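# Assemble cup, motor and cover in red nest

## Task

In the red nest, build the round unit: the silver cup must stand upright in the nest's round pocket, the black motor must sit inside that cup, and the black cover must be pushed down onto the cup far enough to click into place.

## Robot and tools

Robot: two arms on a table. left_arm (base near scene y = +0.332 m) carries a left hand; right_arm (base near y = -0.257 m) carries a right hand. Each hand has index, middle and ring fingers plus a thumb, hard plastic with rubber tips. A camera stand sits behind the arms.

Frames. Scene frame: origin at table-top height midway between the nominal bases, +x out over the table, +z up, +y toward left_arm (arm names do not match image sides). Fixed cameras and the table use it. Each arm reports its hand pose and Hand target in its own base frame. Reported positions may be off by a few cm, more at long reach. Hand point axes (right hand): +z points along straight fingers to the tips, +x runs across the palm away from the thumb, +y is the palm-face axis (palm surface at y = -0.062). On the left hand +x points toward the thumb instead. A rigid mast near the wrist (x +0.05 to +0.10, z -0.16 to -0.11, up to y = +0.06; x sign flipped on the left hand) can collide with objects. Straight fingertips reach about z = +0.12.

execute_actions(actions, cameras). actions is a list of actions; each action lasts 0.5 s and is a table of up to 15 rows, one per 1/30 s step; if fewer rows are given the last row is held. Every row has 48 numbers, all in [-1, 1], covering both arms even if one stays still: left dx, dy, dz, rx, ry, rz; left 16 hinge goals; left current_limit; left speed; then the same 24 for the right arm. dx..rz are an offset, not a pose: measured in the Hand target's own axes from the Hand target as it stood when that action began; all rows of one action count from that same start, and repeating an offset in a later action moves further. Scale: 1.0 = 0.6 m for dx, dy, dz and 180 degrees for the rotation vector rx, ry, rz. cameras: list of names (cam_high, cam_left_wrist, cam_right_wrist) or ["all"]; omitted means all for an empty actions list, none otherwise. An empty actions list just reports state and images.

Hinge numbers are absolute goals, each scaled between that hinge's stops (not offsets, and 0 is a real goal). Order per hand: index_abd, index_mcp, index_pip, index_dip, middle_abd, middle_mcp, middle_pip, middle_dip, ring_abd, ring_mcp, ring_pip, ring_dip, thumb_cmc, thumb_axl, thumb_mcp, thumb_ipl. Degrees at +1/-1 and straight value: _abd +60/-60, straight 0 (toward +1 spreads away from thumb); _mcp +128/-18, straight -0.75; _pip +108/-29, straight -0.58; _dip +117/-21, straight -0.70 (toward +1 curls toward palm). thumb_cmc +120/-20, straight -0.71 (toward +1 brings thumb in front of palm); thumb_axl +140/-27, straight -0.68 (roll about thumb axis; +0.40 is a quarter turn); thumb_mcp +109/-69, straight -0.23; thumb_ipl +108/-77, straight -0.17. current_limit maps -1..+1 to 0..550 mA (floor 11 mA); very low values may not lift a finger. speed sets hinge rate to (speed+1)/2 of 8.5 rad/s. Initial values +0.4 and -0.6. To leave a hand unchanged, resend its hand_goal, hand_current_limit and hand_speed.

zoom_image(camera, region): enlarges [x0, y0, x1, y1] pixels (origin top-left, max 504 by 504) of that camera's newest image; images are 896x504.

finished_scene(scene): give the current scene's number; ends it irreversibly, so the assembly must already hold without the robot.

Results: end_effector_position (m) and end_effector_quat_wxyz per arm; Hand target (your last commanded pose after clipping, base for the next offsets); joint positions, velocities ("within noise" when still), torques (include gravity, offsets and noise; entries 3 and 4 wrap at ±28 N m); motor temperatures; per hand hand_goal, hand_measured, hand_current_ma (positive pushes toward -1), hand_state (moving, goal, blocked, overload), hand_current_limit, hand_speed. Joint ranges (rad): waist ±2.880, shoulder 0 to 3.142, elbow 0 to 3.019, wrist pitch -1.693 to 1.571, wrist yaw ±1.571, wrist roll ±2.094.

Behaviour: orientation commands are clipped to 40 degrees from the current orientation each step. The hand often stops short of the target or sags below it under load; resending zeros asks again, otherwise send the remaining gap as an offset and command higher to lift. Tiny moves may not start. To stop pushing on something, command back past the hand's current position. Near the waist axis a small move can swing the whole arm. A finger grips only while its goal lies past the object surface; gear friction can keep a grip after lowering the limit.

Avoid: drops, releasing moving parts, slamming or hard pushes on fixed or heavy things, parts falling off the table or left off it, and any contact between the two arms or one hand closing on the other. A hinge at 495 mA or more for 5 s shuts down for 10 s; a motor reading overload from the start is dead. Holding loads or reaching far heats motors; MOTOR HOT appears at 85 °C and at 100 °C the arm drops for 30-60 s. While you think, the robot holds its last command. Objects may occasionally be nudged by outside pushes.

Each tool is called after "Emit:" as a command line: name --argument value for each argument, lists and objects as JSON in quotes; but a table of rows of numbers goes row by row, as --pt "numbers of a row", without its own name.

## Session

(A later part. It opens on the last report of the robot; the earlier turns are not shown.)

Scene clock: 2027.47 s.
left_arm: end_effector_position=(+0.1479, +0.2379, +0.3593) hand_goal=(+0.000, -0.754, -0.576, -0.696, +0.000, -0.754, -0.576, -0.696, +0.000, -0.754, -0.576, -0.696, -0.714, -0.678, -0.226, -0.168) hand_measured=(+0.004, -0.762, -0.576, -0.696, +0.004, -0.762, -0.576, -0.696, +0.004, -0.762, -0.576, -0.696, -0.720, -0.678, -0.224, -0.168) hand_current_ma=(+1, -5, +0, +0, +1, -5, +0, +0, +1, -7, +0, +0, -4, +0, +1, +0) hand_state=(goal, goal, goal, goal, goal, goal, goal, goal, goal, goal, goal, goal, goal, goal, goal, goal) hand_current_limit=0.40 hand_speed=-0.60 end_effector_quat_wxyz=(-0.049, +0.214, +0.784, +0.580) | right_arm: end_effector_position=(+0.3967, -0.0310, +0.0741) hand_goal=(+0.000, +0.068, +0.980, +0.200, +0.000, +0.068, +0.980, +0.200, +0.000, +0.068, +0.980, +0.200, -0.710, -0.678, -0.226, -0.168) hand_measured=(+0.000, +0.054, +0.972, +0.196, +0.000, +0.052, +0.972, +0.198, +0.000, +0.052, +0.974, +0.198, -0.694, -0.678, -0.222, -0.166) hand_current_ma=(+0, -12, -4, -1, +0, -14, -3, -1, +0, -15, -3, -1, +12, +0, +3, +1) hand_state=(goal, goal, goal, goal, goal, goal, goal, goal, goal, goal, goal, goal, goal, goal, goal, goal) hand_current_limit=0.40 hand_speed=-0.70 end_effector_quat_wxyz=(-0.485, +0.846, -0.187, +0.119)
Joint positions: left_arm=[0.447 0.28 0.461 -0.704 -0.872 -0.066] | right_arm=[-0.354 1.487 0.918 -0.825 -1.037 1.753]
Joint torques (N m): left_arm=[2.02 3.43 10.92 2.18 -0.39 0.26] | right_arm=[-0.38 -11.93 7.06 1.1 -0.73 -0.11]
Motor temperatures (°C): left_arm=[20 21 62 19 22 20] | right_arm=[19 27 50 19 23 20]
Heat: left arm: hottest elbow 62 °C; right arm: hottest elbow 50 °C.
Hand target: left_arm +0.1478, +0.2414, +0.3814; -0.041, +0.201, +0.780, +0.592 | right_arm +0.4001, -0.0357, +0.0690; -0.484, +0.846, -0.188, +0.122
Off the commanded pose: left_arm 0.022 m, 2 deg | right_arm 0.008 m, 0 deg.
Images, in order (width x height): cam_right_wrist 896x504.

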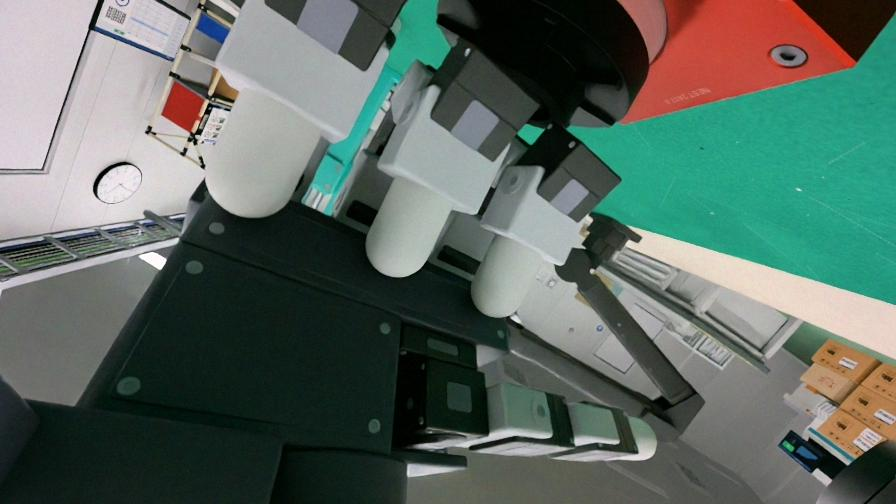

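Emit:
execute_actions --actions '[[[0,0,0,0,0,0,0,-0.754,-0.576,-0.696,0,-0.754,-0.576,-0.696,0,-0.754,-0.576,-0.696,-0.714,-0.678,-0.226,-0.168,0.4,-0.6,0.0005,0.0144,0.0084,0,0,0,0,0.068,0.98,0.2,0,0.068,0.98,0.2,0,0.068,0.98,0.2,-0.71,-0.678,-0.226,-0.168,0.4,-0.7]]]' --cameras '[]'

Emit:
execute_actions --actions '[[[0,0,0,0,0,0,0,-0.754,-0.576,-0.696,0,-0.754,-0.576,-0.696,0,-0.754,-0.576,-0.696,-0.714,-0.678,-0.226,-0.168,0.4,-0.6,0.0005,0.0144,0.0084,0,0,0,0,0.068,0.98,0.2,0,0.068,0.98,0.2,0,0.068,0.98,0.2,-0.71,-0.678,-0.226,-0.168,0.4,-0.7]]]' --cameras '["cam_right_wrist"]'

Scene clock: 2042.17 s.
left_arm: end_effector_position=(+0.1479, +0.2379, +0.3593) hand_goal=(+0.000, -0.754, -0.576, -0.696, +0.000, -0.754, -0.576, -0.696, +0.000, -0.754, -0.576, -0.696, -0.714, -0.678, -0.226, -0.168) hand_measured=(+0.004, -0.762, -0.576, -0.696, +0.004, -0.762, -0.576, -0.696, +0.004, -0.762, -0.576, -0.696, -0.720, -0.678, -0.224, -0.168) hand_current_ma=(+1, -5, +0, +0, +1, -5, +0, +0, +1, -7, +0, +0, -4, +0, +1, +0) hand_state=(goal, goal, goal, goal, goal, goal, goal, goal, goal, goal, goal, goal, goal, goal, goal, goal) hand_current_limit=0.40 hand_speed=-0.60 end_effector_quat_wxyz=(-0.049, +0.214, +0.784, +0.580) | right_arm: end_effector_position=(+0.3989, -0.0313, +0.0698) hand_goal=(+0.000, +0.068, +0.980, +0.200, +0.000, +0.068, +0.980, +0.200, +0.000, +0.068, +0.980, +0.200, -0.710, -0.678, -0.226, -0.168) hand_measured=(+0.000, +0.056, +0.972, +0.196, +0.000, +0.054, +0.972, +0.198, +0.000, +0.052, +0.974, +0.198, -0.696, -0.678, -0.222, -0.166) hand_current_ma=(+0, -8, -4, -1, +0, -11, -4, -1, +0, -15, -3, -1, +11, +0, +3, +1) hand_state=(goal, goal, goal, goal, goal, goal, goal, goal, goal, goal, goal, goal, goal, goal, goal, goal) hand_current_limit=0.40 hand_speed=-0.70 end_effector_quat_wxyz=(-0.486, +0.845, -0.185, +0.123)
Joint positions: left_arm=[0.447 0.28 0.461 -0.704 -0.872 -0.066] | right_arm=[-0.354 1.494 0.912 -0.802 -1.04 1.754]
Joint torques (N m): left_arm=[1.96 3.49 10.92 2.19 -0.39 0.26] | right_arm=[-0.32 -11.16 6.61 1.24 -0.61 -0.12]
Motor temperatures (°C): left_arm=[20 21 62 19 22 20] | right_arm=[19 27 50 19 22 20]
Heat: left arm: hottest elbow 62 °C; right arm: hottest elbow 50 °C.
Hand target: left_arm +0.1478, +0.2414, +0.3814; -0.041, +0.201, +0.780, +0.592 | right_arm +0.4006, -0.0358, +0.0591; -0.484, +0.846, -0.188, +0.122
Off the commanded pose: left_arm 0.022 m, 2 deg | right_arm 0.012 m, 0 deg.
No camera images: "cameras" was empty.

Scene clock: 2042.87 s.
left_arm: end_effector_position=(+0.1479, +0.2379, +0.3593) hand_goal=(+0.000, -0.754, -0.576, -0.696, +0.000, -0.754, -0.576, -0.696, +0.000, -0.754, -0.576, -0.696, -0.714, -0.678, -0.226, -0.168) hand_measured=(+0.004, -0.762, -0.576, -0.696, +0.004, -0.762, -0.576, -0.696, +0.004, -0.762, -0.576, -0.696, -0.720, -0.678, -0.224, -0.168) hand_current_ma=(+1, -5, +0, +0, +1, -5, +0, +0, +1, -7, +0, +0, -4, +0, +1, +0) hand_state=(goal, goal, goal, goal, goal, goal, goal, goal, goal, goal, goal, goal, goal, goal, goal, goal) hand_current_limit=0.40 hand_speed=-0.60 end_effector_quat_wxyz=(-0.049, +0.214, +0.784, +0.580) | right_arm: end_effector_position=(+0.3998, -0.0302, +0.0693) hand_goal=(+0.000, +0.068, +0.980, +0.200, +0.000, +0.068, +0.980, +0.200, +0.000, +0.068, +0.980, +0.200, -0.710, -0.678, -0.226, -0.168) hand_measured=(+0.000, +0.064, +0.970, +0.194, +0.000, +0.056, +0.972, +0.198, +0.000, +0.052, +0.974, +0.198, -0.696, -0.678, -0.222, -0.166) hand_current_ma=(+0, -1, -6, -2, +0, -9, -4, -1, +0, -15, -3, -1, +11, +0, +3, +1) hand_state=(goal, goal, goal, goal, goal, goal, goal, goal, goal, goal, goal, goal, goal, goal, goal, goal) hand_current_limit=0.40 hand_speed=-0.70 end_effector_quat_wxyz=(-0.489, +0.843, -0.188, +0.124)
Joint positions: left_arm=[0.447 0.28 0.461 -0.704 -0.872 -0.066] | right_arm=[-0.354 1.494 0.907 -0.784 -1.047 1.77]
Joint torques (N m): left_arm=[1.96 3.49 10.92 2.21 -0.39 0.26] | right_arm=[-0.32 -9.76 6.11 1.52 -0.33 -0.26]
Motor temperatures (°C): left_arm=[20 21 62 19 22 20] | right_arm=[19 27 50 20 22 20]
Heat: left arm: hottest elbow 62 °C; right arm: hottest elbow 50 °C.
Hand target: left_arm +0.1478, +0.2414, +0.3814; -0.041, +0.201, +0.780, +0.592 | right_arm +0.4010, -0.0360, +0.0490; -0.484, +0.846, -0.188, +0.122
Off the commanded pose: left_arm 0.022 m, 2 deg | right_arm 0.021 m, 1 deg.
Images, in order (width x height): cam_right_wrist 896x504.

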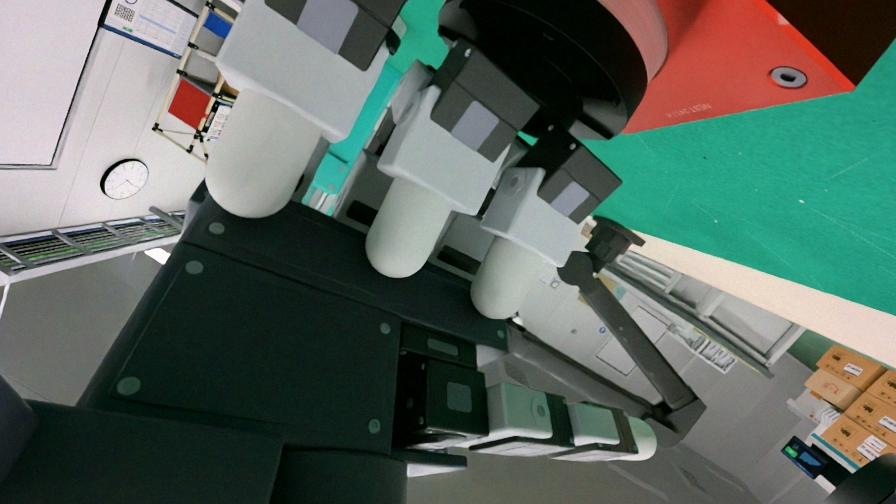

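Emit:
execute_actions --actions '[[[0,0,0,0,0,0,0,-0.754,-0.576,-0.696,0,-0.754,-0.576,-0.696,0,-0.754,-0.576,-0.696,-0.714,-0.678,-0.226,-0.168,0.4,-0.6,-0.0025,0.0149,0.0069,0,0,0,0,0.068,0.98,0.2,0,0.068,0.98,0.2,0,0.068,0.98,0.2,-0.71,-0.678,-0.226,-0.168,0.8,-0.7]],[[0,0,0,0,0,0,0,-0.754,-0.576,-0.696,0,-0.754,-0.576,-0.696,0,-0.754,-0.576,-0.696,-0.714,-0.678,-0.226,-0.168,0.4,-0.6,0.0005,0.0144,0.0084,0,0,0,0,0.068,0.98,0.2,0,0.068,0.98,0.2,0,0.068,0.98,0.2,-0.71,-0.678,-0.226,-0.168,0.8,-0.7]]]' --cameras '[]'

Scene clock: 2050.30 s.
left_arm: end_effector_position=(+0.1479, +0.2379, +0.3593) hand_goal=(+0.000, -0.754, -0.576, -0.696, +0.000, -0.754, -0.576, -0.696, +0.000, -0.754, -0.576, -0.696, -0.714, -0.678, -0.226, -0.168) hand_measured=(+0.004, -0.762, -0.576, -0.696, +0.004, -0.762, -0.576, -0.696, +0.004, -0.762, -0.576, -0.696, -0.720, -0.678, -0.224, -0.168) hand_current_ma=(+1, -5, +0, +0, +1, -5, +0, +0, +1, -7, +0, +0, -4, +0, +1, +0) hand_state=(goal, goal, goal, goal, goal, goal, goal, goal, goal, goal, goal, goal, goal, goal, goal, goal) hand_current_limit=0.40 hand_speed=-0.60 end_effector_quat_wxyz=(-0.049, +0.214, +0.784, +0.580) | right_arm: end_effector_position=(+0.4003, -0.0292, +0.0678) hand_goal=(+0.000, +0.068, +0.980, +0.200, +0.000, +0.068, +0.980, +0.200, +0.000, +0.068, +0.980, +0.200, -0.710, -0.678, -0.226, -0.168) hand_measured=(+0.000, +0.078, +0.966, +0.186, -0.002, +0.066, +0.968, +0.196, +0.000, +0.052, +0.974, +0.198, -0.696, -0.678, -0.222, -0.166) hand_current_ma=(+0, +6, -9, -10, +0, -1, -8, -2, +0, -15, -3, -1, +11, +0, +3, +1) hand_state=(goal, goal, goal, goal, goal, goal, goal, goal, goal, goal, goal, goal, goal, goal, goal, goal) hand_current_limit=0.80 hand_speed=-0.70 end_effector_quat_wxyz=(-0.497, +0.836, -0.194, +0.128)
Joint positions: left_arm=[0.447 0.28 0.461 -0.704 -0.872 -0.066] | right_arm=[-0.36 1.494 0.894 -0.751 -1.064 1.796]
Joint torques (N m): left_arm=[2.02 3.49 10.91 2.19 -0.39 0.27] | right_arm=[-0.09 -7.24 5.11 2.11 0.37 -0.57]
Motor temperatures (°C): left_arm=[20 21 62 19 22 20] | right_arm=[19 27 49 20 22 20]
Heat: left arm: hottest elbow 62 °C; right arm: hottest elbow 49 °C.
Hand target: left_arm +0.1478, +0.2414, +0.3814; -0.041, +0.201, +0.780, +0.592 | right_arm +0.4001, -0.0365, +0.0293; -0.484, +0.846, -0.188, +0.122
Off the commanded pose: left_arm 0.022 m, 2 deg | right_arm 0.039 m, 2 deg.
No camera images: "cameras" was empty.

Emit:
execute_actions --actions '[[[0,0,0,0,0,0,0,-0.754,-0.576,-0.696,0,-0.754,-0.576,-0.696,0,-0.754,-0.576,-0.696,-0.714,-0.678,-0.226,-0.168,0.4,-0.6,0.0005,0.0144,0.0084,0,0,0,0,0.068,0.98,0.2,0,0.068,0.98,0.2,0,0.068,0.98,0.2,-0.71,-0.678,-0.226,-0.168,0.8,-0.7]],[[0,0,0,0,0,0,0,-0.754,-0.576,-0.696,0,-0.754,-0.576,-0.696,0,-0.754,-0.576,-0.696,-0.714,-0.678,-0.226,-0.168,0.4,-0.6,0.0005,0.0144,0.0084,0,0,0,0,0.068,0.98,0.2,0,0.068,0.98,0.2,0,0.068,0.98,0.2,-0.71,-0.678,-0.226,-0.168,0.8,-0.7]]]' --cameras '["cam_right_wrist"]'

Scene clock: 2057.03 s.
left_arm: end_effector_position=(+0.1479, +0.2379, +0.3593) hand_goal=(+0.000, -0.754, -0.576, -0.696, +0.000, -0.754, -0.576, -0.696, +0.000, -0.754, -0.576, -0.696, -0.714, -0.678, -0.226, -0.168) hand_measured=(+0.004, -0.762, -0.576, -0.696, +0.004, -0.762, -0.576, -0.696, +0.004, -0.762, -0.576, -0.696, -0.720, -0.678, -0.224, -0.168) hand_current_ma=(+1, -5, +0, +0, +1, -5, +0, +0, +1, -7, +0, +0, -4, +0, +1, +0) hand_state=(goal, goal, goal, goal, goal, goal, goal, goal, goal, goal, goal, goal, goal, goal, goal, goal) hand_current_limit=0.40 hand_speed=-0.60 end_effector_quat_wxyz=(-0.049, +0.214, +0.784, +0.580) | right_arm: end_effector_position=(+0.4009, -0.0285, +0.0667) hand_goal=(+0.000, +0.068, +0.980, +0.200, +0.000, +0.068, +0.980, +0.200, +0.000, +0.068, +0.980, +0.200, -0.710, -0.678, -0.226, -0.168) hand_measured=(-0.002, +0.088, +0.964, +0.178, -0.006, +0.072, +0.968, +0.192, +0.000, +0.052, +0.974, +0.198, -0.696, -0.678, -0.222, -0.166) hand_current_ma=(+0, +21, -12, -20, -2, +1, -9, -5, +0, -15, -3, -1, +11, +0, +3, +1) hand_state=(goal, blocked, goal, blocked, goal, goal, goal, goal, goal, goal, goal, goal, goal, goal, goal, goal) hand_current_limit=0.80 hand_speed=-0.70 end_effector_quat_wxyz=(-0.504, +0.830, -0.200, +0.132)
Joint positions: left_arm=[0.447 0.28 0.461 -0.704 -0.872 -0.066] | right_arm=[-0.365 1.494 0.883 -0.718 -1.08 1.823]
Joint torques (N m): left_arm=[2.02 3.49 10.89 2.22 -0.4 0.26] | right_arm=[0.21 -4.54 4.3 2.58 1.03 -0.82]
Motor temperatures (°C): left_arm=[20 21 62 19 22 20] | right_arm=[19 27 49 20 22 20]
Heat: left arm: hottest elbow 62 °C; right arm: hottest elbow 49 °C.
Hand target: left_arm +0.1478, +0.2414, +0.3814; -0.041, +0.201, +0.780, +0.592 | right_arm +0.4011, -0.0370, +0.0093; -0.484, +0.846, -0.188, +0.122
Off the commanded pose: left_arm 0.022 m, 2 deg | right_arm 0.058 m, 3 deg.
Images, in order (width x height): cam_right_wrist 896x504.

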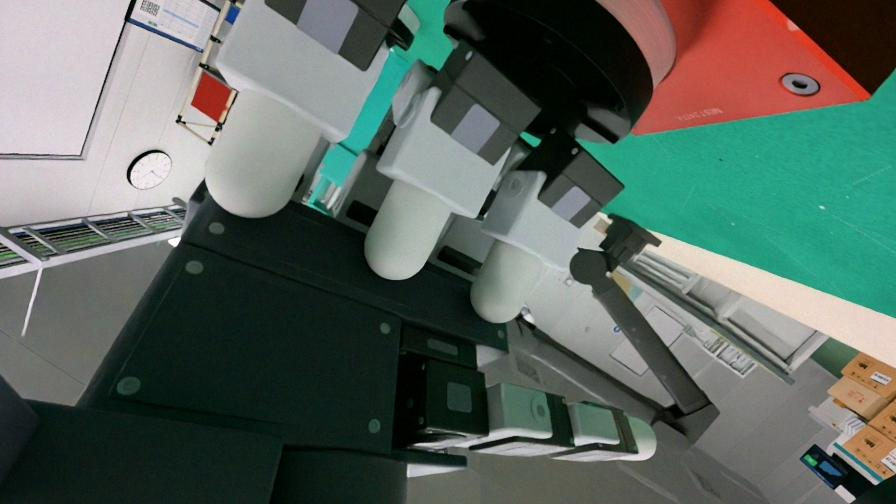

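Emit:
execute_actions --actions '[[[0,0,0,0,0,0,0,-0.754,-0.576,-0.696,0,-0.754,-0.576,-0.696,0,-0.754,-0.576,-0.696,-0.714,-0.678,-0.226,-0.168,0.4,-0.6,0.0005,0.0144,0.0084,0,0,0,0,0.068,0.98,0.2,0,0.068,0.98,0.2,0,0.068,0.98,0.2,-0.71,-0.678,-0.226,-0.168,0.9,-0.7]],[[0,0,0,0,0,0,0,-0.754,-0.576,-0.696,0,-0.754,-0.576,-0.696,0,-0.754,-0.576,-0.696,-0.714,-0.678,-0.226,-0.168,0.4,-0.6,0.0005,0.0144,0.0084,0,0,0,0,0.068,0.98,0.2,0,0.068,0.98,0.2,0,0.068,0.98,0.2,-0.71,-0.678,-0.226,-0.168,0.9,-0.7]]]' --cameras '[]'

Scene clock: 2064.73 s.
left_arm: end_effector_position=(+0.1479, +0.2379, +0.3593) hand_goal=(+0.000, -0.754, -0.576, -0.696, +0.000, -0.754, -0.576, -0.696, +0.000, -0.754, -0.576, -0.696, -0.714, -0.678, -0.226, -0.168) hand_measured=(+0.004, -0.762, -0.576, -0.696, +0.004, -0.762, -0.576, -0.696, +0.004, -0.762, -0.576, -0.696, -0.720, -0.678, -0.224, -0.168) hand_current_ma=(+1, -5, +0, +0, +1, -5, +0, +0, +1, -7, +0, +0, -4, +0, +1, +0) hand_state=(goal, goal, goal, goal, goal, goal, goal, goal, goal, goal, goal, goal, goal, goal, goal, goal) hand_current_limit=0.40 hand_speed=-0.60 end_effector_quat_wxyz=(-0.049, +0.214, +0.784, +0.580) | right_arm: end_effector_position=(+0.4021, -0.0278, +0.0647) hand_goal=(+0.000, +0.068, +0.980, +0.200, +0.000, +0.068, +0.980, +0.200, +0.000, +0.068, +0.980, +0.200, -0.710, -0.678, -0.226, -0.168) hand_measured=(-0.002, +0.096, +0.964, +0.172, -0.010, +0.078, +0.966, +0.188, +0.000, +0.052, +0.972, +0.198, -0.696, -0.678, -0.222, -0.166) hand_current_ma=(-1, +33, -13, -31, -6, +6, -11, -8, +0, -14, -3, -1, +10, +0, +3, +1) hand_state=(goal, blocked, goal, blocked, goal, goal, goal, goal, goal, goal, goal, goal, goal, goal, goal, goal) hand_current_limit=0.90 hand_speed=-0.70 end_effector_quat_wxyz=(-0.511, +0.824, -0.204, +0.135)
Joint positions: left_arm=[0.447 0.28 0.461 -0.704 -0.872 -0.066] | right_arm=[-0.37 1.498 0.872 -0.685 -1.096 1.847]
Joint torques (N m): left_arm=[2.02 3.49 10.91 2.22 -0.39 0.27] | right_arm=[0.44 -2.49 3.51 2.88 1.67 -1.09]
Motor temperatures (°C): left_arm=[20 21 62 19 22 20] | right_arm=[19 26 48 20 22 21]
Heat: left arm: hottest elbow 62 °C; right arm: hottest elbow 48 °C.
Hand target: left_arm +0.1478, +0.2414, +0.3814; -0.041, +0.201, +0.780, +0.592 | right_arm +0.4021, -0.0375, -0.0107; -0.484, +0.846, -0.188, +0.122
Off the commanded pose: left_arm 0.022 m, 2 deg | right_arm 0.076 m, 5 deg.
No camera images: "cameras" was empty.

Emit:
execute_actions --actions '[[[0,0,0,0,0,0,0,-0.754,-0.576,-0.696,0,-0.754,-0.576,-0.696,0,-0.754,-0.576,-0.696,-0.714,-0.678,-0.226,-0.168,0.4,-0.6,0.0005,0.0144,0.0084,0,0,0,0,0.068,0.98,0.2,0,0.068,0.98,0.2,0,0.068,0.98,0.2,-0.71,-0.678,-0.226,-0.168,0.9,-0.7]],[[0,0,0,0,0,0,0,-0.754,-0.576,-0.696,0,-0.754,-0.576,-0.696,0,-0.754,-0.576,-0.696,-0.714,-0.678,-0.226,-0.168,0.4,-0.6,0.0005,0.0144,0.0084,0,0,0,0,0.068,0.98,0.2,0,0.068,0.98,0.2,0,0.068,0.98,0.2,-0.71,-0.678,-0.226,-0.168,0.9,-0.7]]]' --cameras '["cam_right_wrist"]'

Scene clock: 2071.37 s.
left_arm: end_effector_position=(+0.1479, +0.2379, +0.3593) hand_goal=(+0.000, -0.754, -0.576, -0.696, +0.000, -0.754, -0.576, -0.696, +0.000, -0.754, -0.576, -0.696, -0.714, -0.678, -0.226, -0.168) hand_measured=(+0.004, -0.762, -0.576, -0.696, +0.004, -0.762, -0.576, -0.696, +0.004, -0.762, -0.576, -0.696, -0.720, -0.678, -0.224, -0.168) hand_current_ma=(+1, -5, +0, +0, +1, -5, +0, +0, +1, -7, +0, +0, -4, +0, +1, +0) hand_state=(goal, goal, goal, goal, goal, goal, goal, goal, goal, goal, goal, goal, goal, goal, goal, goal) hand_current_limit=0.40 hand_speed=-0.60 end_effector_quat_wxyz=(-0.049, +0.214, +0.784, +0.580) | right_arm: end_effector_position=(+0.4022, -0.0271, +0.0630) hand_goal=(+0.000, +0.068, +0.980, +0.200, +0.000, +0.068, +0.980, +0.200, +0.000, +0.068, +0.980, +0.200, -0.710, -0.678, -0.226, -0.168) hand_measured=(-0.004, +0.104, +0.962, +0.166, -0.014, +0.082, +0.964, +0.186, +0.000, +0.052, +0.972, +0.198, -0.696, -0.678, -0.222, -0.166) hand_current_ma=(-1, +49, -16, -43, -8, +11, -12, -10, +0, -14, -3, -1, +10, +0, +3, +1) hand_state=(goal, blocked, goal, blocked, goal, goal, goal, goal, goal, goal, goal, goal, goal, goal, goal, goal) hand_current_limit=0.90 hand_speed=-0.70 end_effector_quat_wxyz=(-0.518, +0.818, -0.209, +0.138)
Joint positions: left_arm=[0.447 0.28 0.461 -0.704 -0.872 -0.066] | right_arm=[-0.375 1.5 0.861 -0.654 -1.112 1.869]
Joint torques (N m): left_arm=[1.96 3.55 10.92 2.22 -0.39 0.26] | right_arm=[0.67 -0.21 2.86 3.29 2.29 -1.33]
Motor temperatures (°C): left_arm=[20 21 62 19 22 20] | right_arm=[19 26 47 20 23 22]
Heat: left arm: hottest elbow 62 °C; right arm: hottest elbow 47 °C.
Hand target: left_arm +0.1478, +0.2414, +0.3814; -0.041, +0.201, +0.780, +0.592 | right_arm +0.4031, -0.0378, -0.0307; -0.484, +0.846, -0.188, +0.122
Off the commanded pose: left_arm 0.022 m, 2 deg | right_arm 0.094 m, 6 deg.
Images, in order (width x height): cam_right_wrist 896x504.

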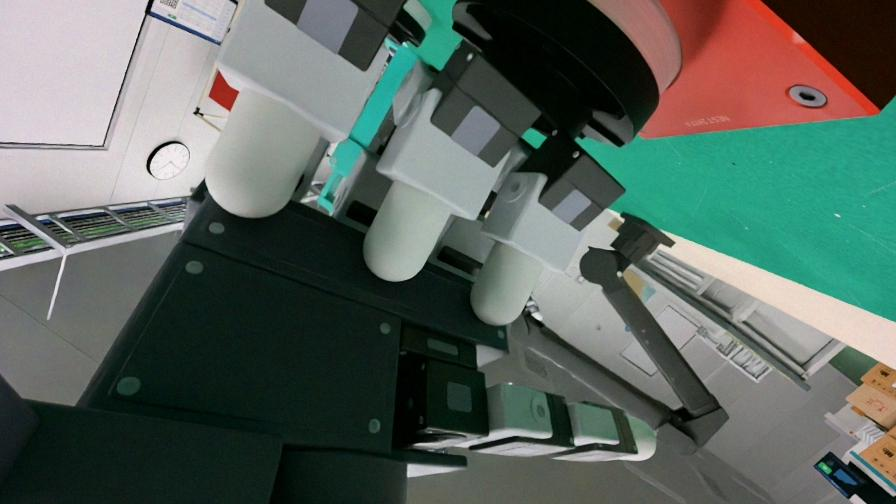

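Emit:
execute_actions --actions '[[[0,0,0,0,0,0,0,-0.754,-0.576,-0.696,0,-0.754,-0.576,-0.696,0,-0.754,-0.576,-0.696,-0.714,-0.678,-0.226,-0.168,0.4,-0.6,0.0005,0.0144,0.0084,0,0,0,0,0.068,0.98,0.2,0,0.068,0.98,0.2,0,0.068,0.98,0.2,-0.71,-0.678,-0.226,-0.168,0.9,-0.7]],[[0,0,0,0,0,0,0,-0.754,-0.576,-0.696,0,-0.754,-0.576,-0.696,0,-0.754,-0.576,-0.696,-0.714,-0.678,-0.226,-0.168,0.4,-0.6,0.0005,0.0144,0.0084,0,0,0,0,0.068,0.98,0.2,0,0.068,0.98,0.2,0,0.068,0.98,0.2,-0.71,-0.678,-0.226,-0.168,0.9,-0.7]]]' --cameras '[]'

Scene clock: 2077.93 s.
left_arm: end_effector_position=(+0.1479, +0.2379, +0.3593) hand_goal=(+0.000, -0.754, -0.576, -0.696, +0.000, -0.754, -0.576, -0.696, +0.000, -0.754, -0.576, -0.696, -0.714, -0.678, -0.226, -0.168) hand_measured=(+0.004, -0.762, -0.576, -0.696, +0.004, -0.762, -0.576, -0.696, +0.004, -0.762, -0.576, -0.696, -0.720, -0.678, -0.224, -0.168) hand_current_ma=(+1, -5, +0, +0, +1, -5, +0, +0, +1, -7, +0, +0, -4, +0, +1, +0) hand_state=(goal, goal, goal, goal, goal, goal, goal, goal, goal, goal, goal, goal, goal, goal, goal, goal) hand_current_limit=0.40 hand_speed=-0.60 end_effector_quat_wxyz=(-0.049, +0.214, +0.784, +0.580) | right_arm: end_effector_position=(+0.4025, -0.0266, +0.0623) hand_goal=(+0.000, +0.068, +0.980, +0.200, +0.000, +0.068, +0.980, +0.200, +0.000, +0.068, +0.980, +0.200, -0.710, -0.678, -0.226, -0.168) hand_measured=(-0.006, +0.110, +0.960, +0.158, -0.018, +0.088, +0.964, +0.182, +0.000, +0.052, +0.972, +0.198, -0.696, -0.678, -0.222, -0.166) hand_current_ma=(-2, +66, -17, -58, -13, +19, -14, -14, +0, -14, -3, -1, +10, +0, +3, +1) hand_state=(goal, blocked, goal, blocked, goal, goal, goal, goal, goal, goal, goal, goal, goal, goal, goal, goal) hand_current_limit=0.90 hand_speed=-0.70 end_effector_quat_wxyz=(-0.525, +0.812, -0.212, +0.141)
Joint positions: left_arm=[0.447 0.28 0.461 -0.704 -0.872 -0.066] | right_arm=[-0.381 1.5 0.85 -0.625 -1.128 1.888]
Joint torques (N m): left_arm=[1.96 3.49 10.92 2.19 -0.39 0.26] | right_arm=[0.91 1.85 2.15 3.54 2.96 -1.57]
Motor temperatures (°C): left_arm=[20 21 62 19 22 20] | right_arm=[19 26 46 20 26 23]
Heat: left arm: hottest elbow 62 °C; right arm: hottest elbow 46 °C.
Hand target: left_arm +0.1478, +0.2414, +0.3814; -0.041, +0.201, +0.780, +0.592 | right_arm +0.4041, -0.0383, -0.0507; -0.484, +0.846, -0.188, +0.122
Off the commanded pose: left_arm 0.022 m, 2 deg | right_arm 0.114 m, 7 deg.
No camera images: "cameras" was empty.

Emit:
execute_actions --actions '[[[0,0,0,0,0,0,0,-0.754,-0.576,-0.696,0,-0.754,-0.576,-0.696,0,-0.754,-0.576,-0.696,-0.714,-0.678,-0.226,-0.168,0.4,-0.6,-0.0017,-0.0577,-0.0335,0,0,0,0,0.068,0.98,0.2,0,0.068,0.98,0.2,0,0.068,0.98,0.2,-0.71,-0.678,-0.226,-0.168,0.9,-0.7]],[[0,0,0,0,0,0,0,-0.754,-0.576,-0.696,0,-0.754,-0.576,-0.696,0,-0.754,-0.576,-0.696,-0.714,-0.678,-0.226,-0.168,0.4,-0.6,-0.0017,-0.0577,-0.0335,0,0,0,0,0.068,0.98,0.2,0,0.068,0.98,0.2,0,0.068,0.98,0.2,-0.71,-0.678,-0.226,-0.168,0.9,-0.7]],[[0,0,0,0,0,0,0,-0.754,-0.576,-0.696,0,-0.754,-0.576,-0.696,0,-0.754,-0.576,-0.696,-0.714,-0.678,-0.226,-0.168,0.4,-0.6,-0.0008,-0.0289,-0.0168,0,0,0,0,0.068,0.98,0.2,0,0.068,0.98,0.2,0,0.068,0.98,0.2,-0.71,-0.678,-0.226,-0.168,0.8,-0.7]]]' --cameras '["cam_right_wrist"]'

Scene clock: 2084.63 s.
left_arm: end_effector_position=(+0.1479, +0.2379, +0.3593) hand_goal=(+0.000, -0.754, -0.576, -0.696, +0.000, -0.754, -0.576, -0.696, +0.000, -0.754, -0.576, -0.696, -0.714, -0.678, -0.226, -0.168) hand_measured=(+0.004, -0.762, -0.576, -0.696, +0.004, -0.762, -0.576, -0.696, +0.004, -0.762, -0.576, -0.696, -0.720, -0.678, -0.224, -0.168) hand_current_ma=(+1, -5, +0, +0, +1, -5, +0, +0, +1, -7, +0, +0, -4, +0, +1, +0) hand_state=(goal, goal, goal, goal, goal, goal, goal, goal, goal, goal, goal, goal, goal, goal, goal, goal) hand_current_limit=0.40 hand_speed=-0.60 end_effector_quat_wxyz=(-0.049, +0.214, +0.784, +0.580) | right_arm: end_effector_position=(+0.4008, -0.0304, +0.0667) hand_goal=(+0.000, +0.068, +0.980, +0.200, +0.000, +0.068, +0.980, +0.200, +0.000, +0.068, +0.980, +0.200, -0.710, -0.678, -0.226, -0.168) hand_measured=(+0.004, +0.076, +0.976, +0.158, -0.006, +0.068, +0.966, +0.186, +0.000, +0.052, +0.972, +0.198, -0.696, -0.678, -0.222, -0.166) hand_current_ma=(+1, +4, -2, -58, -2, +0, -9, -9, +0, -14, -3, -1, +10, +0, +3, +1) hand_state=(goal, goal, goal, blocked, goal, goal, goal, goal, goal, goal, goal, goal, goal, goal, goal, goal) hand_current_limit=0.80 hand_speed=-0.70 end_effector_quat_wxyz=(-0.499, +0.836, -0.189, +0.133)
Joint positions: left_arm=[0.447 0.28 0.461 -0.704 -0.872 -0.066] | right_arm=[-0.364 1.495 0.89 -0.744 -1.071 1.783]
Joint torques (N m): left_arm=[1.96 3.43 10.93 2.22 -0.4 0.26] | right_arm=[0.38 -9.99 7.1 0.2 0.69 -0.4]
Motor temperatures (°C): left_arm=[20 21 62 19 22 20] | right_arm=[19 26 45 20 28 24]
Heat: left arm: hottest elbow 62 °C; right arm: hottest elbow 45 °C.
Hand target: left_arm +0.1478, +0.2414, +0.3814; -0.041, +0.201, +0.780, +0.592 | right_arm +0.3995, -0.0360, +0.0492; -0.484, +0.846, -0.188, +0.122
Off the commanded pose: left_arm 0.022 m, 2 deg | right_arm 0.018 m, 2 deg.
Images, in order (width x height): cam_right_wrist 896x504.

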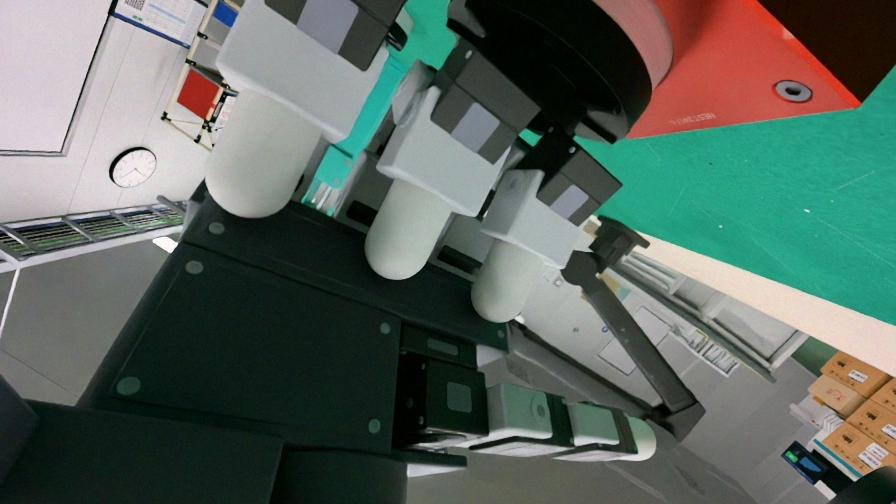

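Emit:
execute_actions --actions '[[[0,0,0,0,0,0,0,-0.754,-0.576,-0.696,0,-0.754,-0.576,-0.696,0,-0.754,-0.576,-0.696,-0.714,-0.678,-0.226,-0.168,0.4,-0.6,-0.0017,-0.0577,-0.0335,0,0,0,0,0.068,0.98,0.2,0,0.068,0.98,0.2,0,0.068,0.98,0.2,-0.71,-0.678,-0.226,-0.168,0.4,-0.7]],[[0,0,0,0,0,0,0,-0.754,-0.576,-0.696,0,-0.754,-0.576,-0.696,0,-0.754,-0.576,-0.696,-0.714,-0.678,-0.226,-0.168,0.4,-0.6,-0.0017,-0.0577,-0.0335,0,0,0,0,0.068,0.98,0.2,0,0.068,0.98,0.2,0,0.068,0.98,0.2,-0.71,-0.678,-0.226,-0.168,0.4,-0.7]],[[0,0,0,0,0,0,0,-0.754,-0.576,-0.696,0,-0.754,-0.576,-0.696,0,-0.754,-0.576,-0.696,-0.714,-0.678,-0.226,-0.168,0.4,-0.6,0.0447,0.07,-0.1182,-0.0018,0.06,0.0349,0,0.068,0.98,0.2,0,0.068,0.98,0.2,0,0.068,0.98,0.2,-0.71,-0.678,-0.226,-0.168,0.4,-0.7]],[[0,0,0,0,0,0,0,-0.754,-0.576,-0.696,0,-0.754,-0.576,-0.696,0,-0.754,-0.576,-0.696,-0.714,-0.678,-0.226,-0.168,0.4,-0.6,0.0447,0.07,-0.1182,-0.0018,0.06,0.0349,0,0.068,0.98,0.2,0,0.068,0.98,0.2,0,0.068,0.98,0.2,-0.71,-0.678,-0.226,-0.168,0.4,-0.7]]]' --cameras '["cam_high","cam_right_wrist"]'

Emit:
zoom_image --camera "cam_high" --region '[350, 314, 414, 370]'

Emit:
zoom_image --camera "cam_right_wrist" --region '[470, 0, 710, 140]'

Scene clock: 2095.90 s.
left_arm: end_effector_position=(+0.1479, +0.2379, +0.3593) hand_goal=(+0.000, -0.754, -0.576, -0.696, +0.000, -0.754, -0.576, -0.696, +0.000, -0.754, -0.576, -0.696, -0.714, -0.678, -0.226, -0.168) hand_measured=(+0.004, -0.762, -0.576, -0.696, +0.004, -0.762, -0.576, -0.696, +0.004, -0.762, -0.576, -0.696, -0.720, -0.678, -0.224, -0.168) hand_current_ma=(+1, -5, +0, +0, +1, -5, +0, +0, +1, -7, +0, +0, -4, +0, +1, +0) hand_state=(goal, goal, goal, goal, goal, goal, goal, goal, goal, goal, goal, goal, goal, goal, goal, goal) hand_current_limit=0.40 hand_speed=-0.60 end_effector_quat_wxyz=(-0.049, +0.214, +0.784, +0.580) | right_arm: end_effector_position=(+0.3388, -0.1916, +0.1190) hand_goal=(+0.000, +0.068, +0.980, +0.200, +0.000, +0.068, +0.980, +0.200, +0.000, +0.068, +0.980, +0.200, -0.710, -0.678, -0.226, -0.168) hand_measured=(+0.004, +0.064, +0.970, +0.186, +0.008, +0.062, +0.968, +0.194, +0.000, +0.052, +0.972, +0.198, -0.698, -0.678, -0.222, -0.166) hand_current_ma=(+1, -2, -6, -11, +3, -3, -9, -3, +0, -14, -3, -1, +9, +0, +2, +1) hand_state=(goal, goal, goal, goal, goal, goal, goal, goal, goal, goal, goal, goal, goal, goal, goal, goal) hand_current_limit=0.40 hand_speed=-0.70 end_effector_quat_wxyz=(-0.447, +0.782, -0.377, +0.214)
Joint positions: left_arm=[0.447 0.28 0.461 -0.704 -0.872 -0.066] | right_arm=[-0.795 1.41 0.972 -0.966 -1.03 1.768]
Joint torques (N m): left_arm=[2.02 3.55 10.91 2.21 -0.39 0.27] | right_arm=[0.97 -11.63 10.77 0.57 -0.96 -0.04]
Motor temperatures (°C): left_arm=[20 21 62 19 22 20] | right_arm=[19 26 46 20 25 22]
Heat: left arm: hottest elbow 62 °C; right arm: hottest elbow 46 °C.
Hand target: left_arm +0.1478, +0.2414, +0.3814; -0.041, +0.201, +0.780, +0.592 | right_arm +0.3540, -0.2015, +0.1292; -0.446, +0.785, -0.367, +0.224
Off the commanded pose: left_arm 0.022 m, 2 deg | right_arm 0.021 m, 2 deg.
Images, in order (width x height): cam_high 896x504, cam_right_wrist 896x504.

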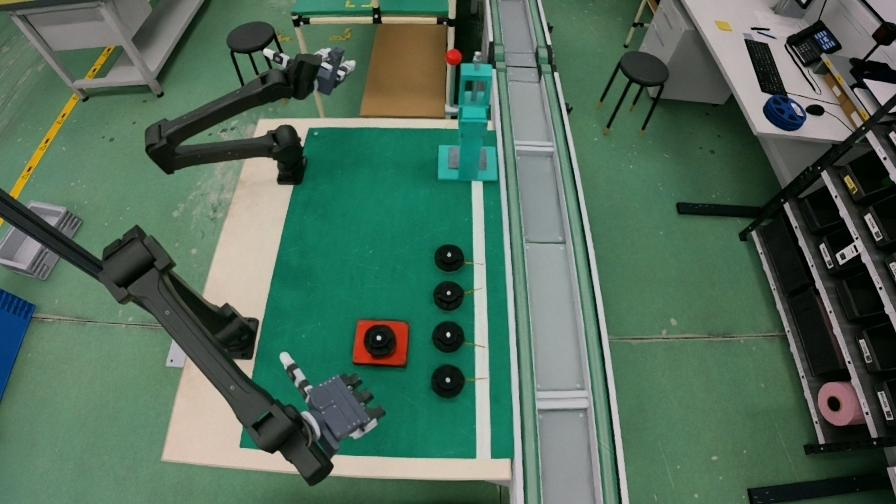

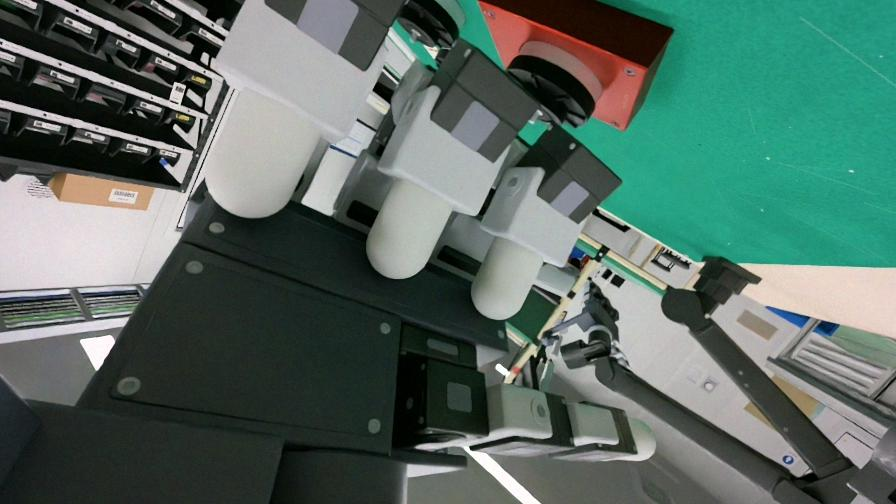

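Scaled by 7.875 from the camera's 896x504 image, which has a finer 1280x720 frame.

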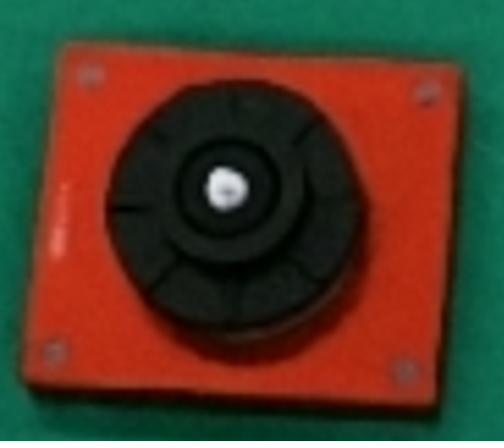

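Scaled by 2.100 from the camera's 896x504 image, which has a finer 1280x720 frame.

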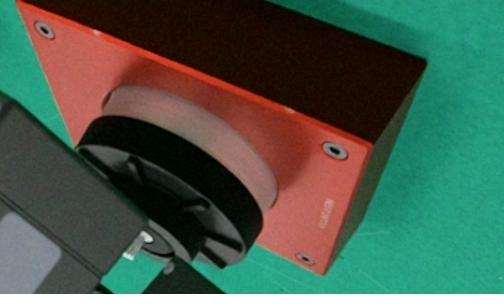

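Emit:
execute_actions --actions '[[[0,0,0,0,0,0,0,-0.754,-0.576,-0.696,0,-0.754,-0.576,-0.696,0,-0.754,-0.576,-0.696,-0.714,-0.678,-0.226,-0.168,0.4,-0.6,-0.0756,-0.0614,0.1063,0.0018,-0.06,-0.0349,0,0.068,0.98,0.2,0,0.068,0.98,0.2,0,0.068,0.98,0.2,-0.71,-0.678,-0.226,-0.168,0.4,-0.7]],[[0,0,0,0,0,0,0,-0.754,-0.576,-0.696,0,-0.754,-0.576,-0.696,0,-0.754,-0.576,-0.696,-0.714,-0.678,-0.226,-0.168,0.4,-0.6,-0.0736,-0.06,0.104,0.0018,-0.06,-0.0349,0,0.068,0.98,0.2,0,0.068,0.98,0.2,0,0.068,0.98,0.2,-0.71,-0.678,-0.226,-0.168,0.4,-0.7]],[[0,0,0,0,0,0,0,-0.754,-0.576,-0.696,0,-0.754,-0.576,-0.696,0,-0.754,-0.576,-0.696,-0.714,-0.678,-0.226,-0.168,0.4,-0.6,0.0013,0.0433,0.0251,0,-0.0045,0.0077,0,0.068,0.98,0.2,0,0.068,0.98,0.2,0,0.068,0.98,0.2,-0.71,-0.678,-0.226,-0.168,0.6,-0.7]],[[0,0,0,0,0,0,0,-0.754,-0.576,-0.696,0,-0.754,-0.576,-0.696,0,-0.754,-0.576,-0.696,-0.714,-0.678,-0.226,-0.168,0.4,-0.6,0.0009,0.0289,0.0168,0,0,0,0,0.068,0.98,0.2,0,0.068,0.98,0.2,0,0.068,0.98,0.2,-0.71,-0.678,-0.226,-0.168,0.8,-0.7]]]' --cameras '["cam_right_wrist"]'

Scene clock: 2114.47 s.
left_arm: end_effector_position=(+0.1479, +0.2379, +0.3593) hand_goal=(+0.000, -0.754, -0.576, -0.696, +0.000, -0.754, -0.576, -0.696, +0.000, -0.754, -0.576, -0.696, -0.714, -0.678, -0.226, -0.168) hand_measured=(+0.004, -0.762, -0.576, -0.696, +0.004, -0.762, -0.576, -0.696, +0.004, -0.762, -0.576, -0.696, -0.720, -0.678, -0.224, -0.168) hand_current_ma=(+1, -5, +0, +0, +1, -5, +0, +0, +1, -7, +0, +0, -4, +0, +1, +0) hand_state=(goal, goal, goal, goal, goal, goal, goal, goal, goal, goal, goal, goal, goal, goal, goal, goal) hand_current_limit=0.40 hand_speed=-0.60 end_effector_quat_wxyz=(-0.049, +0.214, +0.784, +0.580) | right_arm: end_effector_position=(+0.3908, -0.0323, +0.0794) hand_goal=(+0.000, +0.068, +0.980, +0.200, +0.000, +0.068, +0.980, +0.200, +0.000, +0.068, +0.980, +0.200, -0.710, -0.678, -0.226, -0.168) hand_measured=(+0.004, +0.064, +0.970, +0.186, +0.008, +0.062, +0.968, +0.194, +0.000, +0.052, +0.972, +0.198, -0.698, -0.678, -0.222, -0.166) hand_current_ma=(+1, -2, -6, -11, +3, -3, -9, -3, +0, -13, -4, -1, +9, +0, +2, +1) hand_state=(goal, goal, goal, goal, goal, goal, goal, goal, goal, goal, goal, goal, goal, goal, goal, goal) hand_current_limit=0.80 hand_speed=-0.70 end_effector_quat_wxyz=(-0.487, +0.845, -0.191, +0.107)
Joint positions: left_arm=[0.447 0.28 0.461 -0.704 -0.872 -0.066] | right_arm=[-0.363 1.485 0.933 -0.89 -1.04 1.726]
Joint torques (N m): left_arm=[1.96 3.55 10.91 2.19 -0.39 0.26] | right_arm=[-0.32 -12.16 7.19 0.94 -0.78 -0.01]
Motor temperatures (°C): left_arm=[20 21 62 19 22 20] | right_arm=[19 26 52 20 24 21]
Heat: left arm: hottest elbow 62 °C; right arm: hottest elbow 52 °C.
Hand target: left_arm +0.1478, +0.2414, +0.3814; -0.041, +0.201, +0.780, +0.592 | right_arm +0.3945, -0.0369, +0.0766; -0.486, +0.845, -0.195, +0.111
Off the commanded pose: left_arm 0.022 m, 2 deg | right_arm 0.006 m, 1 deg.
Images, in order (width x height): cam_right_wrist 896x504.

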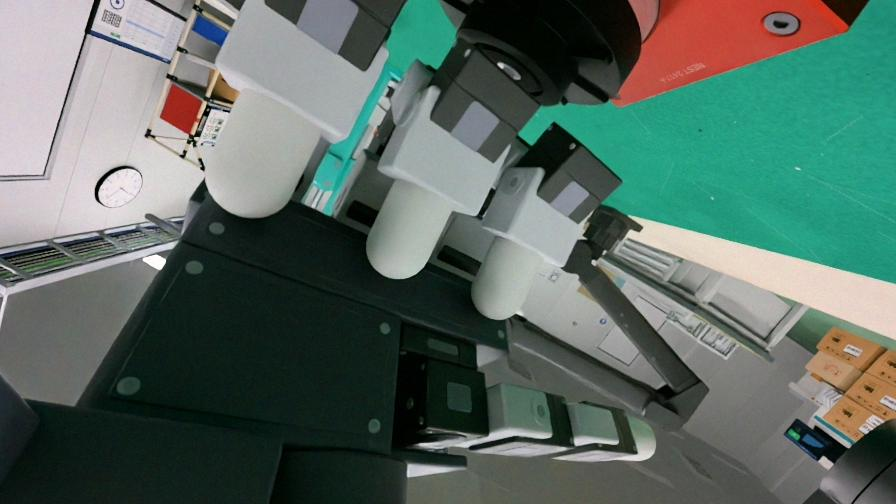

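Emit:
zoom_image --camera "cam_right_wrist" --region '[400, 0, 700, 210]'

Scaled by 1.680 from the camera's 896x504 image, which has a finer 1280x720 frame.

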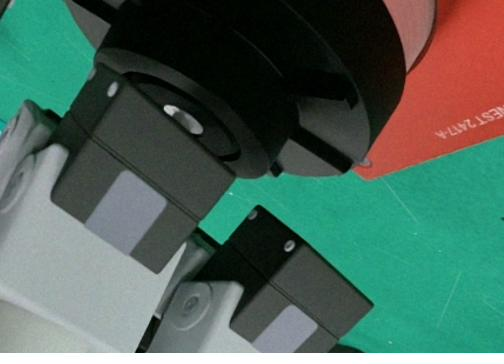

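Emit:
execute_actions --actions '[[[0,0,0,0,0,0,0,-0.754,-0.576,-0.696,0,-0.754,-0.576,-0.696,0,-0.754,-0.576,-0.696,-0.714,-0.678,-0.226,-0.168,0.4,-0.6,0.0005,0.0144,0.0084,0,0,0,0,0.068,0.98,0.2,0,0.068,0.98,0.2,0,0.068,0.98,0.2,-0.71,-0.678,-0.226,-0.168,0.8,-0.7]],[[0,0,0,0,0,0,0,-0.754,-0.576,-0.696,0,-0.754,-0.576,-0.696,0,-0.754,-0.576,-0.696,-0.714,-0.678,-0.226,-0.168,0.4,-0.6,0.0005,0.0144,0.0084,0,0,0,0,0.068,0.98,0.2,0,0.068,0.98,0.2,0,0.068,0.98,0.2,-0.71,-0.678,-0.226,-0.168,0.8,-0.7]]]' --cameras '[]'

Emit:
execute_actions --actions '[[[0,0,0,0,0,0,0,-0.754,-0.576,-0.696,0,-0.754,-0.576,-0.696,0,-0.754,-0.576,-0.696,-0.714,-0.678,-0.226,-0.168,0.4,-0.6,0.0004,0.0115,0.0067,0,0,0,0,0.068,0.98,0.2,0,0.068,0.98,0.2,0,0.068,0.98,0.2,-0.71,-0.678,-0.226,-0.168,0.8,-0.7]]]' --cameras '["cam_right_wrist"]'

Scene clock: 2128.97 s.
left_arm: end_effector_position=(+0.1479, +0.2379, +0.3593) hand_goal=(+0.000, -0.754, -0.576, -0.696, +0.000, -0.754, -0.576, -0.696, +0.000, -0.754, -0.576, -0.696, -0.714, -0.678, -0.226, -0.168) hand_measured=(+0.004, -0.762, -0.576, -0.696, +0.004, -0.762, -0.576, -0.696, +0.004, -0.762, -0.576, -0.696, -0.720, -0.678, -0.224, -0.168) hand_current_ma=(+1, -5, +0, +0, +1, -5, +0, +0, +1, -7, +0, +0, -4, +0, +1, +0) hand_state=(goal, goal, goal, goal, goal, goal, goal, goal, goal, goal, goal, goal, goal, goal, goal, goal) hand_current_limit=0.40 hand_speed=-0.60 end_effector_quat_wxyz=(-0.049, +0.214, +0.784, +0.580) | right_arm: end_effector_position=(+0.3927, -0.0327, +0.0627) hand_goal=(+0.000, +0.068, +0.980, +0.200, +0.000, +0.068, +0.980, +0.200, +0.000, +0.068, +0.980, +0.200, -0.710, -0.678, -0.226, -0.168) hand_measured=(+0.004, +0.064, +0.970, +0.186, +0.004, +0.062, +0.968, +0.194, +0.000, +0.052, +0.972, +0.198, -0.698, -0.678, -0.222, -0.166) hand_current_ma=(+1, -2, -6, -11, +1, -2, -9, -3, +0, -13, -4, -1, +9, +0, +2, +1) hand_state=(goal, goal, goal, goal, goal, goal, goal, goal, goal, goal, goal, goal, goal, goal, goal, goal) hand_current_limit=0.80 hand_speed=-0.70 end_effector_quat_wxyz=(-0.488, +0.845, -0.189, +0.110)
Joint positions: left_arm=[0.447 0.28 0.461 -0.704 -0.872 -0.066] | right_arm=[-0.363 1.513 0.912 -0.834 -1.042 1.727]
Joint torques (N m): left_arm=[1.96 3.49 10.91 2.21 -0.39 0.27] | right_arm=[-0.38 -11.87 6.8 0.98 -0.7 -0.01]
Motor temperatures (°C): left_arm=[20 20 62 19 22 20] | right_arm=[19 27 52 20 24 21]
Heat: left arm: hottest elbow 62 °C; right arm: hottest elbow 52 °C.
Hand target: left_arm +0.1478, +0.2414, +0.3814; -0.041, +0.201, +0.780, +0.592 | right_arm +0.3949, -0.0371, +0.0566; -0.486, +0.845, -0.195, +0.111
Off the commanded pose: left_arm 0.022 m, 2 deg | right_arm 0.008 m, 1 deg.
No camera images: "cameras" was empty.

Scene clock: 2129.67 s.
left_arm: end_effector_position=(+0.1479, +0.2379, +0.3593) hand_goal=(+0.000, -0.754, -0.576, -0.696, +0.000, -0.754, -0.576, -0.696, +0.000, -0.754, -0.576, -0.696, -0.714, -0.678, -0.226, -0.168) hand_measured=(+0.004, -0.762, -0.576, -0.696, +0.004, -0.762, -0.576, -0.696, +0.004, -0.762, -0.576, -0.696, -0.720, -0.678, -0.224, -0.168) hand_current_ma=(+1, -5, +0, +0, +1, -5, +0, +0, +1, -7, +0, +0, -4, +0, +1, +0) hand_state=(goal, goal, goal, goal, goal, goal, goal, goal, goal, goal, goal, goal, goal, goal, goal, goal) hand_current_limit=0.40 hand_speed=-0.60 end_effector_quat_wxyz=(-0.049, +0.214, +0.784, +0.580) | right_arm: end_effector_position=(+0.3943, -0.0323, +0.0622) hand_goal=(+0.000, +0.068, +0.980, +0.200, +0.000, +0.068, +0.980, +0.200, +0.000, +0.068, +0.980, +0.200, -0.710, -0.678, -0.226, -0.168) hand_measured=(+0.004, +0.064, +0.970, +0.186, +0.002, +0.062, +0.968, +0.194, +0.000, +0.052, +0.972, +0.198, -0.698, -0.678, -0.222, -0.166) hand_current_ma=(+1, -1, -6, -10, +0, -2, -9, -3, +0, -13, -4, -1, +9, +0, +2, +1) hand_state=(goal, goal, goal, goal, goal, goal, goal, goal, goal, goal, goal, goal, goal, goal, goal, goal) hand_current_limit=0.80 hand_speed=-0.70 end_effector_quat_wxyz=(-0.490, +0.844, -0.190, +0.113)
Joint positions: left_arm=[0.447 0.28 0.461 -0.704 -0.872 -0.066] | right_arm=[-0.363 1.513 0.909 -0.818 -1.046 1.736]
Joint torques (N m): left_arm=[2.02 3.43 10.91 2.24 -0.39 0.26] | right_arm=[-0.32 -10.81 6.35 1.26 -0.51 -0.11]
Motor temperatures (°C): left_arm=[20 20 62 19 22 20] | right_arm=[19 27 52 20 24 21]
Heat: left arm: hottest elbow 62 °C; right arm: hottest elbow 52 °C.
Hand target: left_arm +0.1478, +0.2414, +0.3814; -0.041, +0.201, +0.780, +0.592 | right_arm +0.3952, -0.0372, +0.0486; -0.486, +0.845, -0.195, +0.111
Off the commanded pose: left_arm 0.022 m, 2 deg | right_arm 0.015 m, 1 deg.
Images, in order (width x height): cam_right_wrist 896x504.

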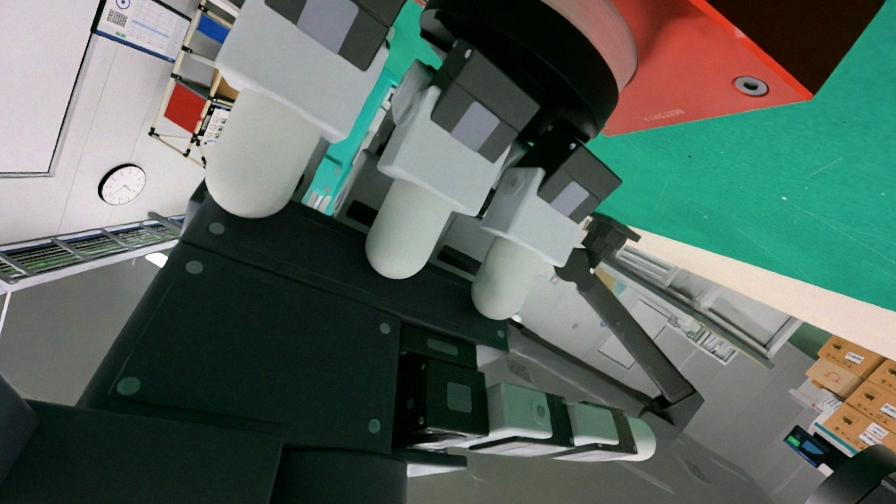

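Emit:
execute_actions --actions '[[[0,0,0,0,0,0,0,-0.754,-0.576,-0.696,0,-0.754,-0.576,-0.696,0,-0.754,-0.576,-0.696,-0.714,-0.678,-0.226,-0.168,0.4,-0.6,0.0008,0.0288,0.0167,0,0,0,0,0.068,0.98,0.2,0,0.068,0.98,0.2,0,0.068,0.98,0.2,-0.71,-0.678,-0.226,-0.168,0.8,-0.7]],[[0,0,0,0,0,0,0,-0.754,-0.576,-0.696,0,-0.754,-0.576,-0.696,0,-0.754,-0.576,-0.696,-0.714,-0.678,-0.226,-0.168,0.4,-0.6,0.0008,0.0288,0.0167,0,0,0,0,0.068,0.98,0.2,0,0.068,0.98,0.2,0,0.068,0.98,0.2,-0.71,-0.678,-0.226,-0.168,0.8,-0.7]]]' --cameras '[]'

Emit:
execute_actions --actions '[[[0,0,0,0,0,0,0,-0.754,-0.576,-0.696,0,-0.754,-0.576,-0.696,0,-0.754,-0.576,-0.696,-0.714,-0.678,-0.226,-0.168,0.4,-0.6,0.0008,0.0288,0.0167,0,0,0,0,0.068,0.98,0.2,0,0.068,0.98,0.2,0,0.068,0.98,0.2,-0.71,-0.678,-0.226,-0.168,0.8,-0.7]],[[0,0,0,0,0,0,0,-0.754,-0.576,-0.696,0,-0.754,-0.576,-0.696,0,-0.754,-0.576,-0.696,-0.714,-0.678,-0.226,-0.168,0.4,-0.6,0.0008,0.0288,0.0167,0,0,0,0,0.068,0.98,0.2,0,0.068,0.98,0.2,0,0.068,0.98,0.2,-0.71,-0.678,-0.226,-0.168,0.8,-0.7]]]' --cameras '["cam_right_wrist"]'

Scene clock: 2138.20 s.
left_arm: end_effector_position=(+0.1479, +0.2379, +0.3593) hand_goal=(+0.000, -0.754, -0.576, -0.696, +0.000, -0.754, -0.576, -0.696, +0.000, -0.754, -0.576, -0.696, -0.714, -0.678, -0.226, -0.168) hand_measured=(+0.004, -0.762, -0.576, -0.696, +0.004, -0.762, -0.576, -0.696, +0.004, -0.762, -0.576, -0.696, -0.720, -0.678, -0.224, -0.168) hand_current_ma=(+1, -5, +0, +0, +1, -5, +0, +0, +1, -7, +0, +0, -4, +0, +1, +0) hand_state=(goal, goal, goal, goal, goal, goal, goal, goal, goal, goal, goal, goal, goal, goal, goal, goal) hand_current_limit=0.40 hand_speed=-0.60 end_effector_quat_wxyz=(-0.049, +0.214, +0.784, +0.580) | right_arm: end_effector_position=(+0.3974, -0.0307, +0.0590) hand_goal=(+0.000, +0.068, +0.980, +0.200, +0.000, +0.068, +0.980, +0.200, +0.000, +0.068, +0.980, +0.200, -0.710, -0.678, -0.226, -0.168) hand_measured=(+0.002, +0.072, +0.964, +0.192, -0.006, +0.072, +0.964, +0.194, +0.000, +0.052, +0.972, +0.198, -0.698, -0.678, -0.222, -0.166) hand_current_ma=(+0, +2, -13, -5, -2, +2, -13, -3, +0, -13, -4, -1, +9, +0, +2, +1) hand_state=(goal, goal, goal, goal, goal, goal, goal, goal, goal, goal, goal, goal, goal, goal, goal, goal) hand_current_limit=0.80 hand_speed=-0.70 end_effector_quat_wxyz=(-0.506, +0.830, -0.198, +0.124)
Joint positions: left_arm=[0.447 0.28 0.461 -0.704 -0.872 -0.066] | right_arm=[-0.374 1.517 0.886 -0.747 -1.086 1.782]
Joint torques (N m): left_arm=[1.96 3.55 10.93 2.21 -0.39 0.27] | right_arm=[0.44 -5.71 4.68 2.25 1.16 -0.59]
Motor temperatures (°C): left_arm=[20 20 62 19 22 20] | right_arm=[19 27 50 20 23 21]
Heat: left arm: hottest elbow 62 °C; right arm: hottest elbow 50 °C.
Hand target: left_arm +0.1478, +0.2414, +0.3814; -0.041, +0.201, +0.780, +0.592 | right_arm +0.3959, -0.0376, +0.0086; -0.486, +0.845, -0.195, +0.111
Off the commanded pose: left_arm 0.022 m, 2 deg | right_arm 0.051 m, 3 deg.
No camera images: "cameras" was empty.

Scene clock: 2139.40 s.
left_arm: end_effector_position=(+0.1479, +0.2379, +0.3593) hand_goal=(+0.000, -0.754, -0.576, -0.696, +0.000, -0.754, -0.576, -0.696, +0.000, -0.754, -0.576, -0.696, -0.714, -0.678, -0.226, -0.168) hand_measured=(+0.004, -0.762, -0.576, -0.696, +0.004, -0.762, -0.576, -0.696, +0.004, -0.762, -0.576, -0.696, -0.720, -0.678, -0.224, -0.168) hand_current_ma=(+1, -5, +0, +0, +1, -5, +0, +0, +1, -7, +0, +0, -4, +0, +1, +0) hand_state=(goal, goal, goal, goal, goal, goal, goal, goal, goal, goal, goal, goal, goal, goal, goal, goal) hand_current_limit=0.40 hand_speed=-0.60 end_effector_quat_wxyz=(-0.049, +0.214, +0.784, +0.580) | right_arm: end_effector_position=(+0.3978, -0.0293, +0.0556) hand_goal=(+0.000, +0.068, +0.980, +0.200, +0.000, +0.068, +0.980, +0.200, +0.000, +0.068, +0.980, +0.200, -0.710, -0.678, -0.226, -0.168) hand_measured=(-0.004, +0.084, +0.956, +0.192, -0.010, +0.080, +0.960, +0.194, +0.000, +0.052, +0.972, +0.198, -0.698, -0.678, -0.222, -0.166) hand_current_ma=(-1, +15, -23, -5, -4, +8, -18, -3, +0, -13, -4, -1, +9, +0, +2, +1) hand_state=(goal, goal, blocked, goal, goal, goal, goal, goal, goal, goal, goal, goal, goal, goal, goal, goal) hand_current_limit=0.80 hand_speed=-0.70 end_effector_quat_wxyz=(-0.522, +0.817, -0.206, +0.130)
Joint positions: left_arm=[0.447 0.28 0.461 -0.704 -0.872 -0.066] | right_arm=[-0.387 1.523 0.863 -0.69 -1.125 1.817]
Joint torques (N m): left_arm=[2.02 3.49 10.93 2.19 -0.39 0.26] | right_arm=[1.26 -1.14 3.26 3.15 2.71 -1.04]
Motor temperatures (°C): left_arm=[20 20 62 19 22 20] | right_arm=[19 27 50 20 24 21]
Heat: left arm: hottest elbow 62 °C; right arm: hottest elbow 50 °C.
Hand target: left_arm +0.1478, +0.2414, +0.3814; -0.041, +0.201, +0.780, +0.592 | right_arm +0.3966, -0.0379, -0.0314; -0.486, +0.845, -0.195, +0.111
Off the commanded pose: left_arm 0.022 m, 2 deg | right_arm 0.087 m, 6 deg.
Images, in order (width x height): cam_right_wrist 896x504.

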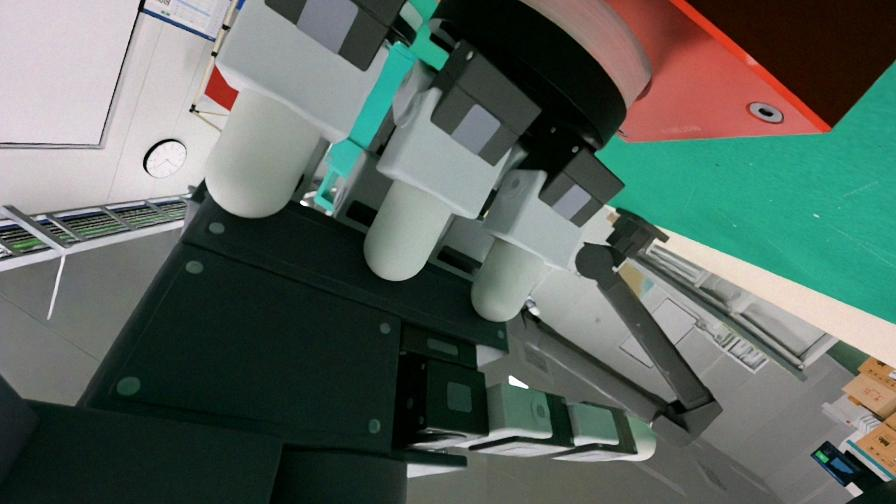

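Emit:
zoom_image --camera "cam_right_wrist" --region '[410, 0, 690, 200]'

Scaled by 1.800 from the camera's 896x504 image, which has a finer 1280x720 frame.

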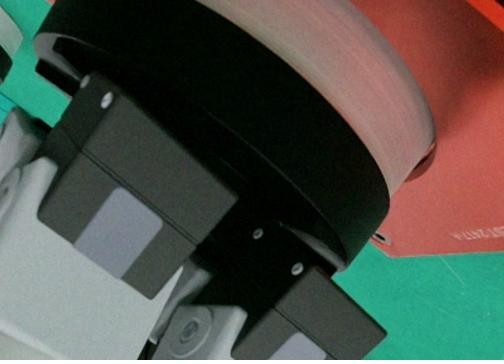

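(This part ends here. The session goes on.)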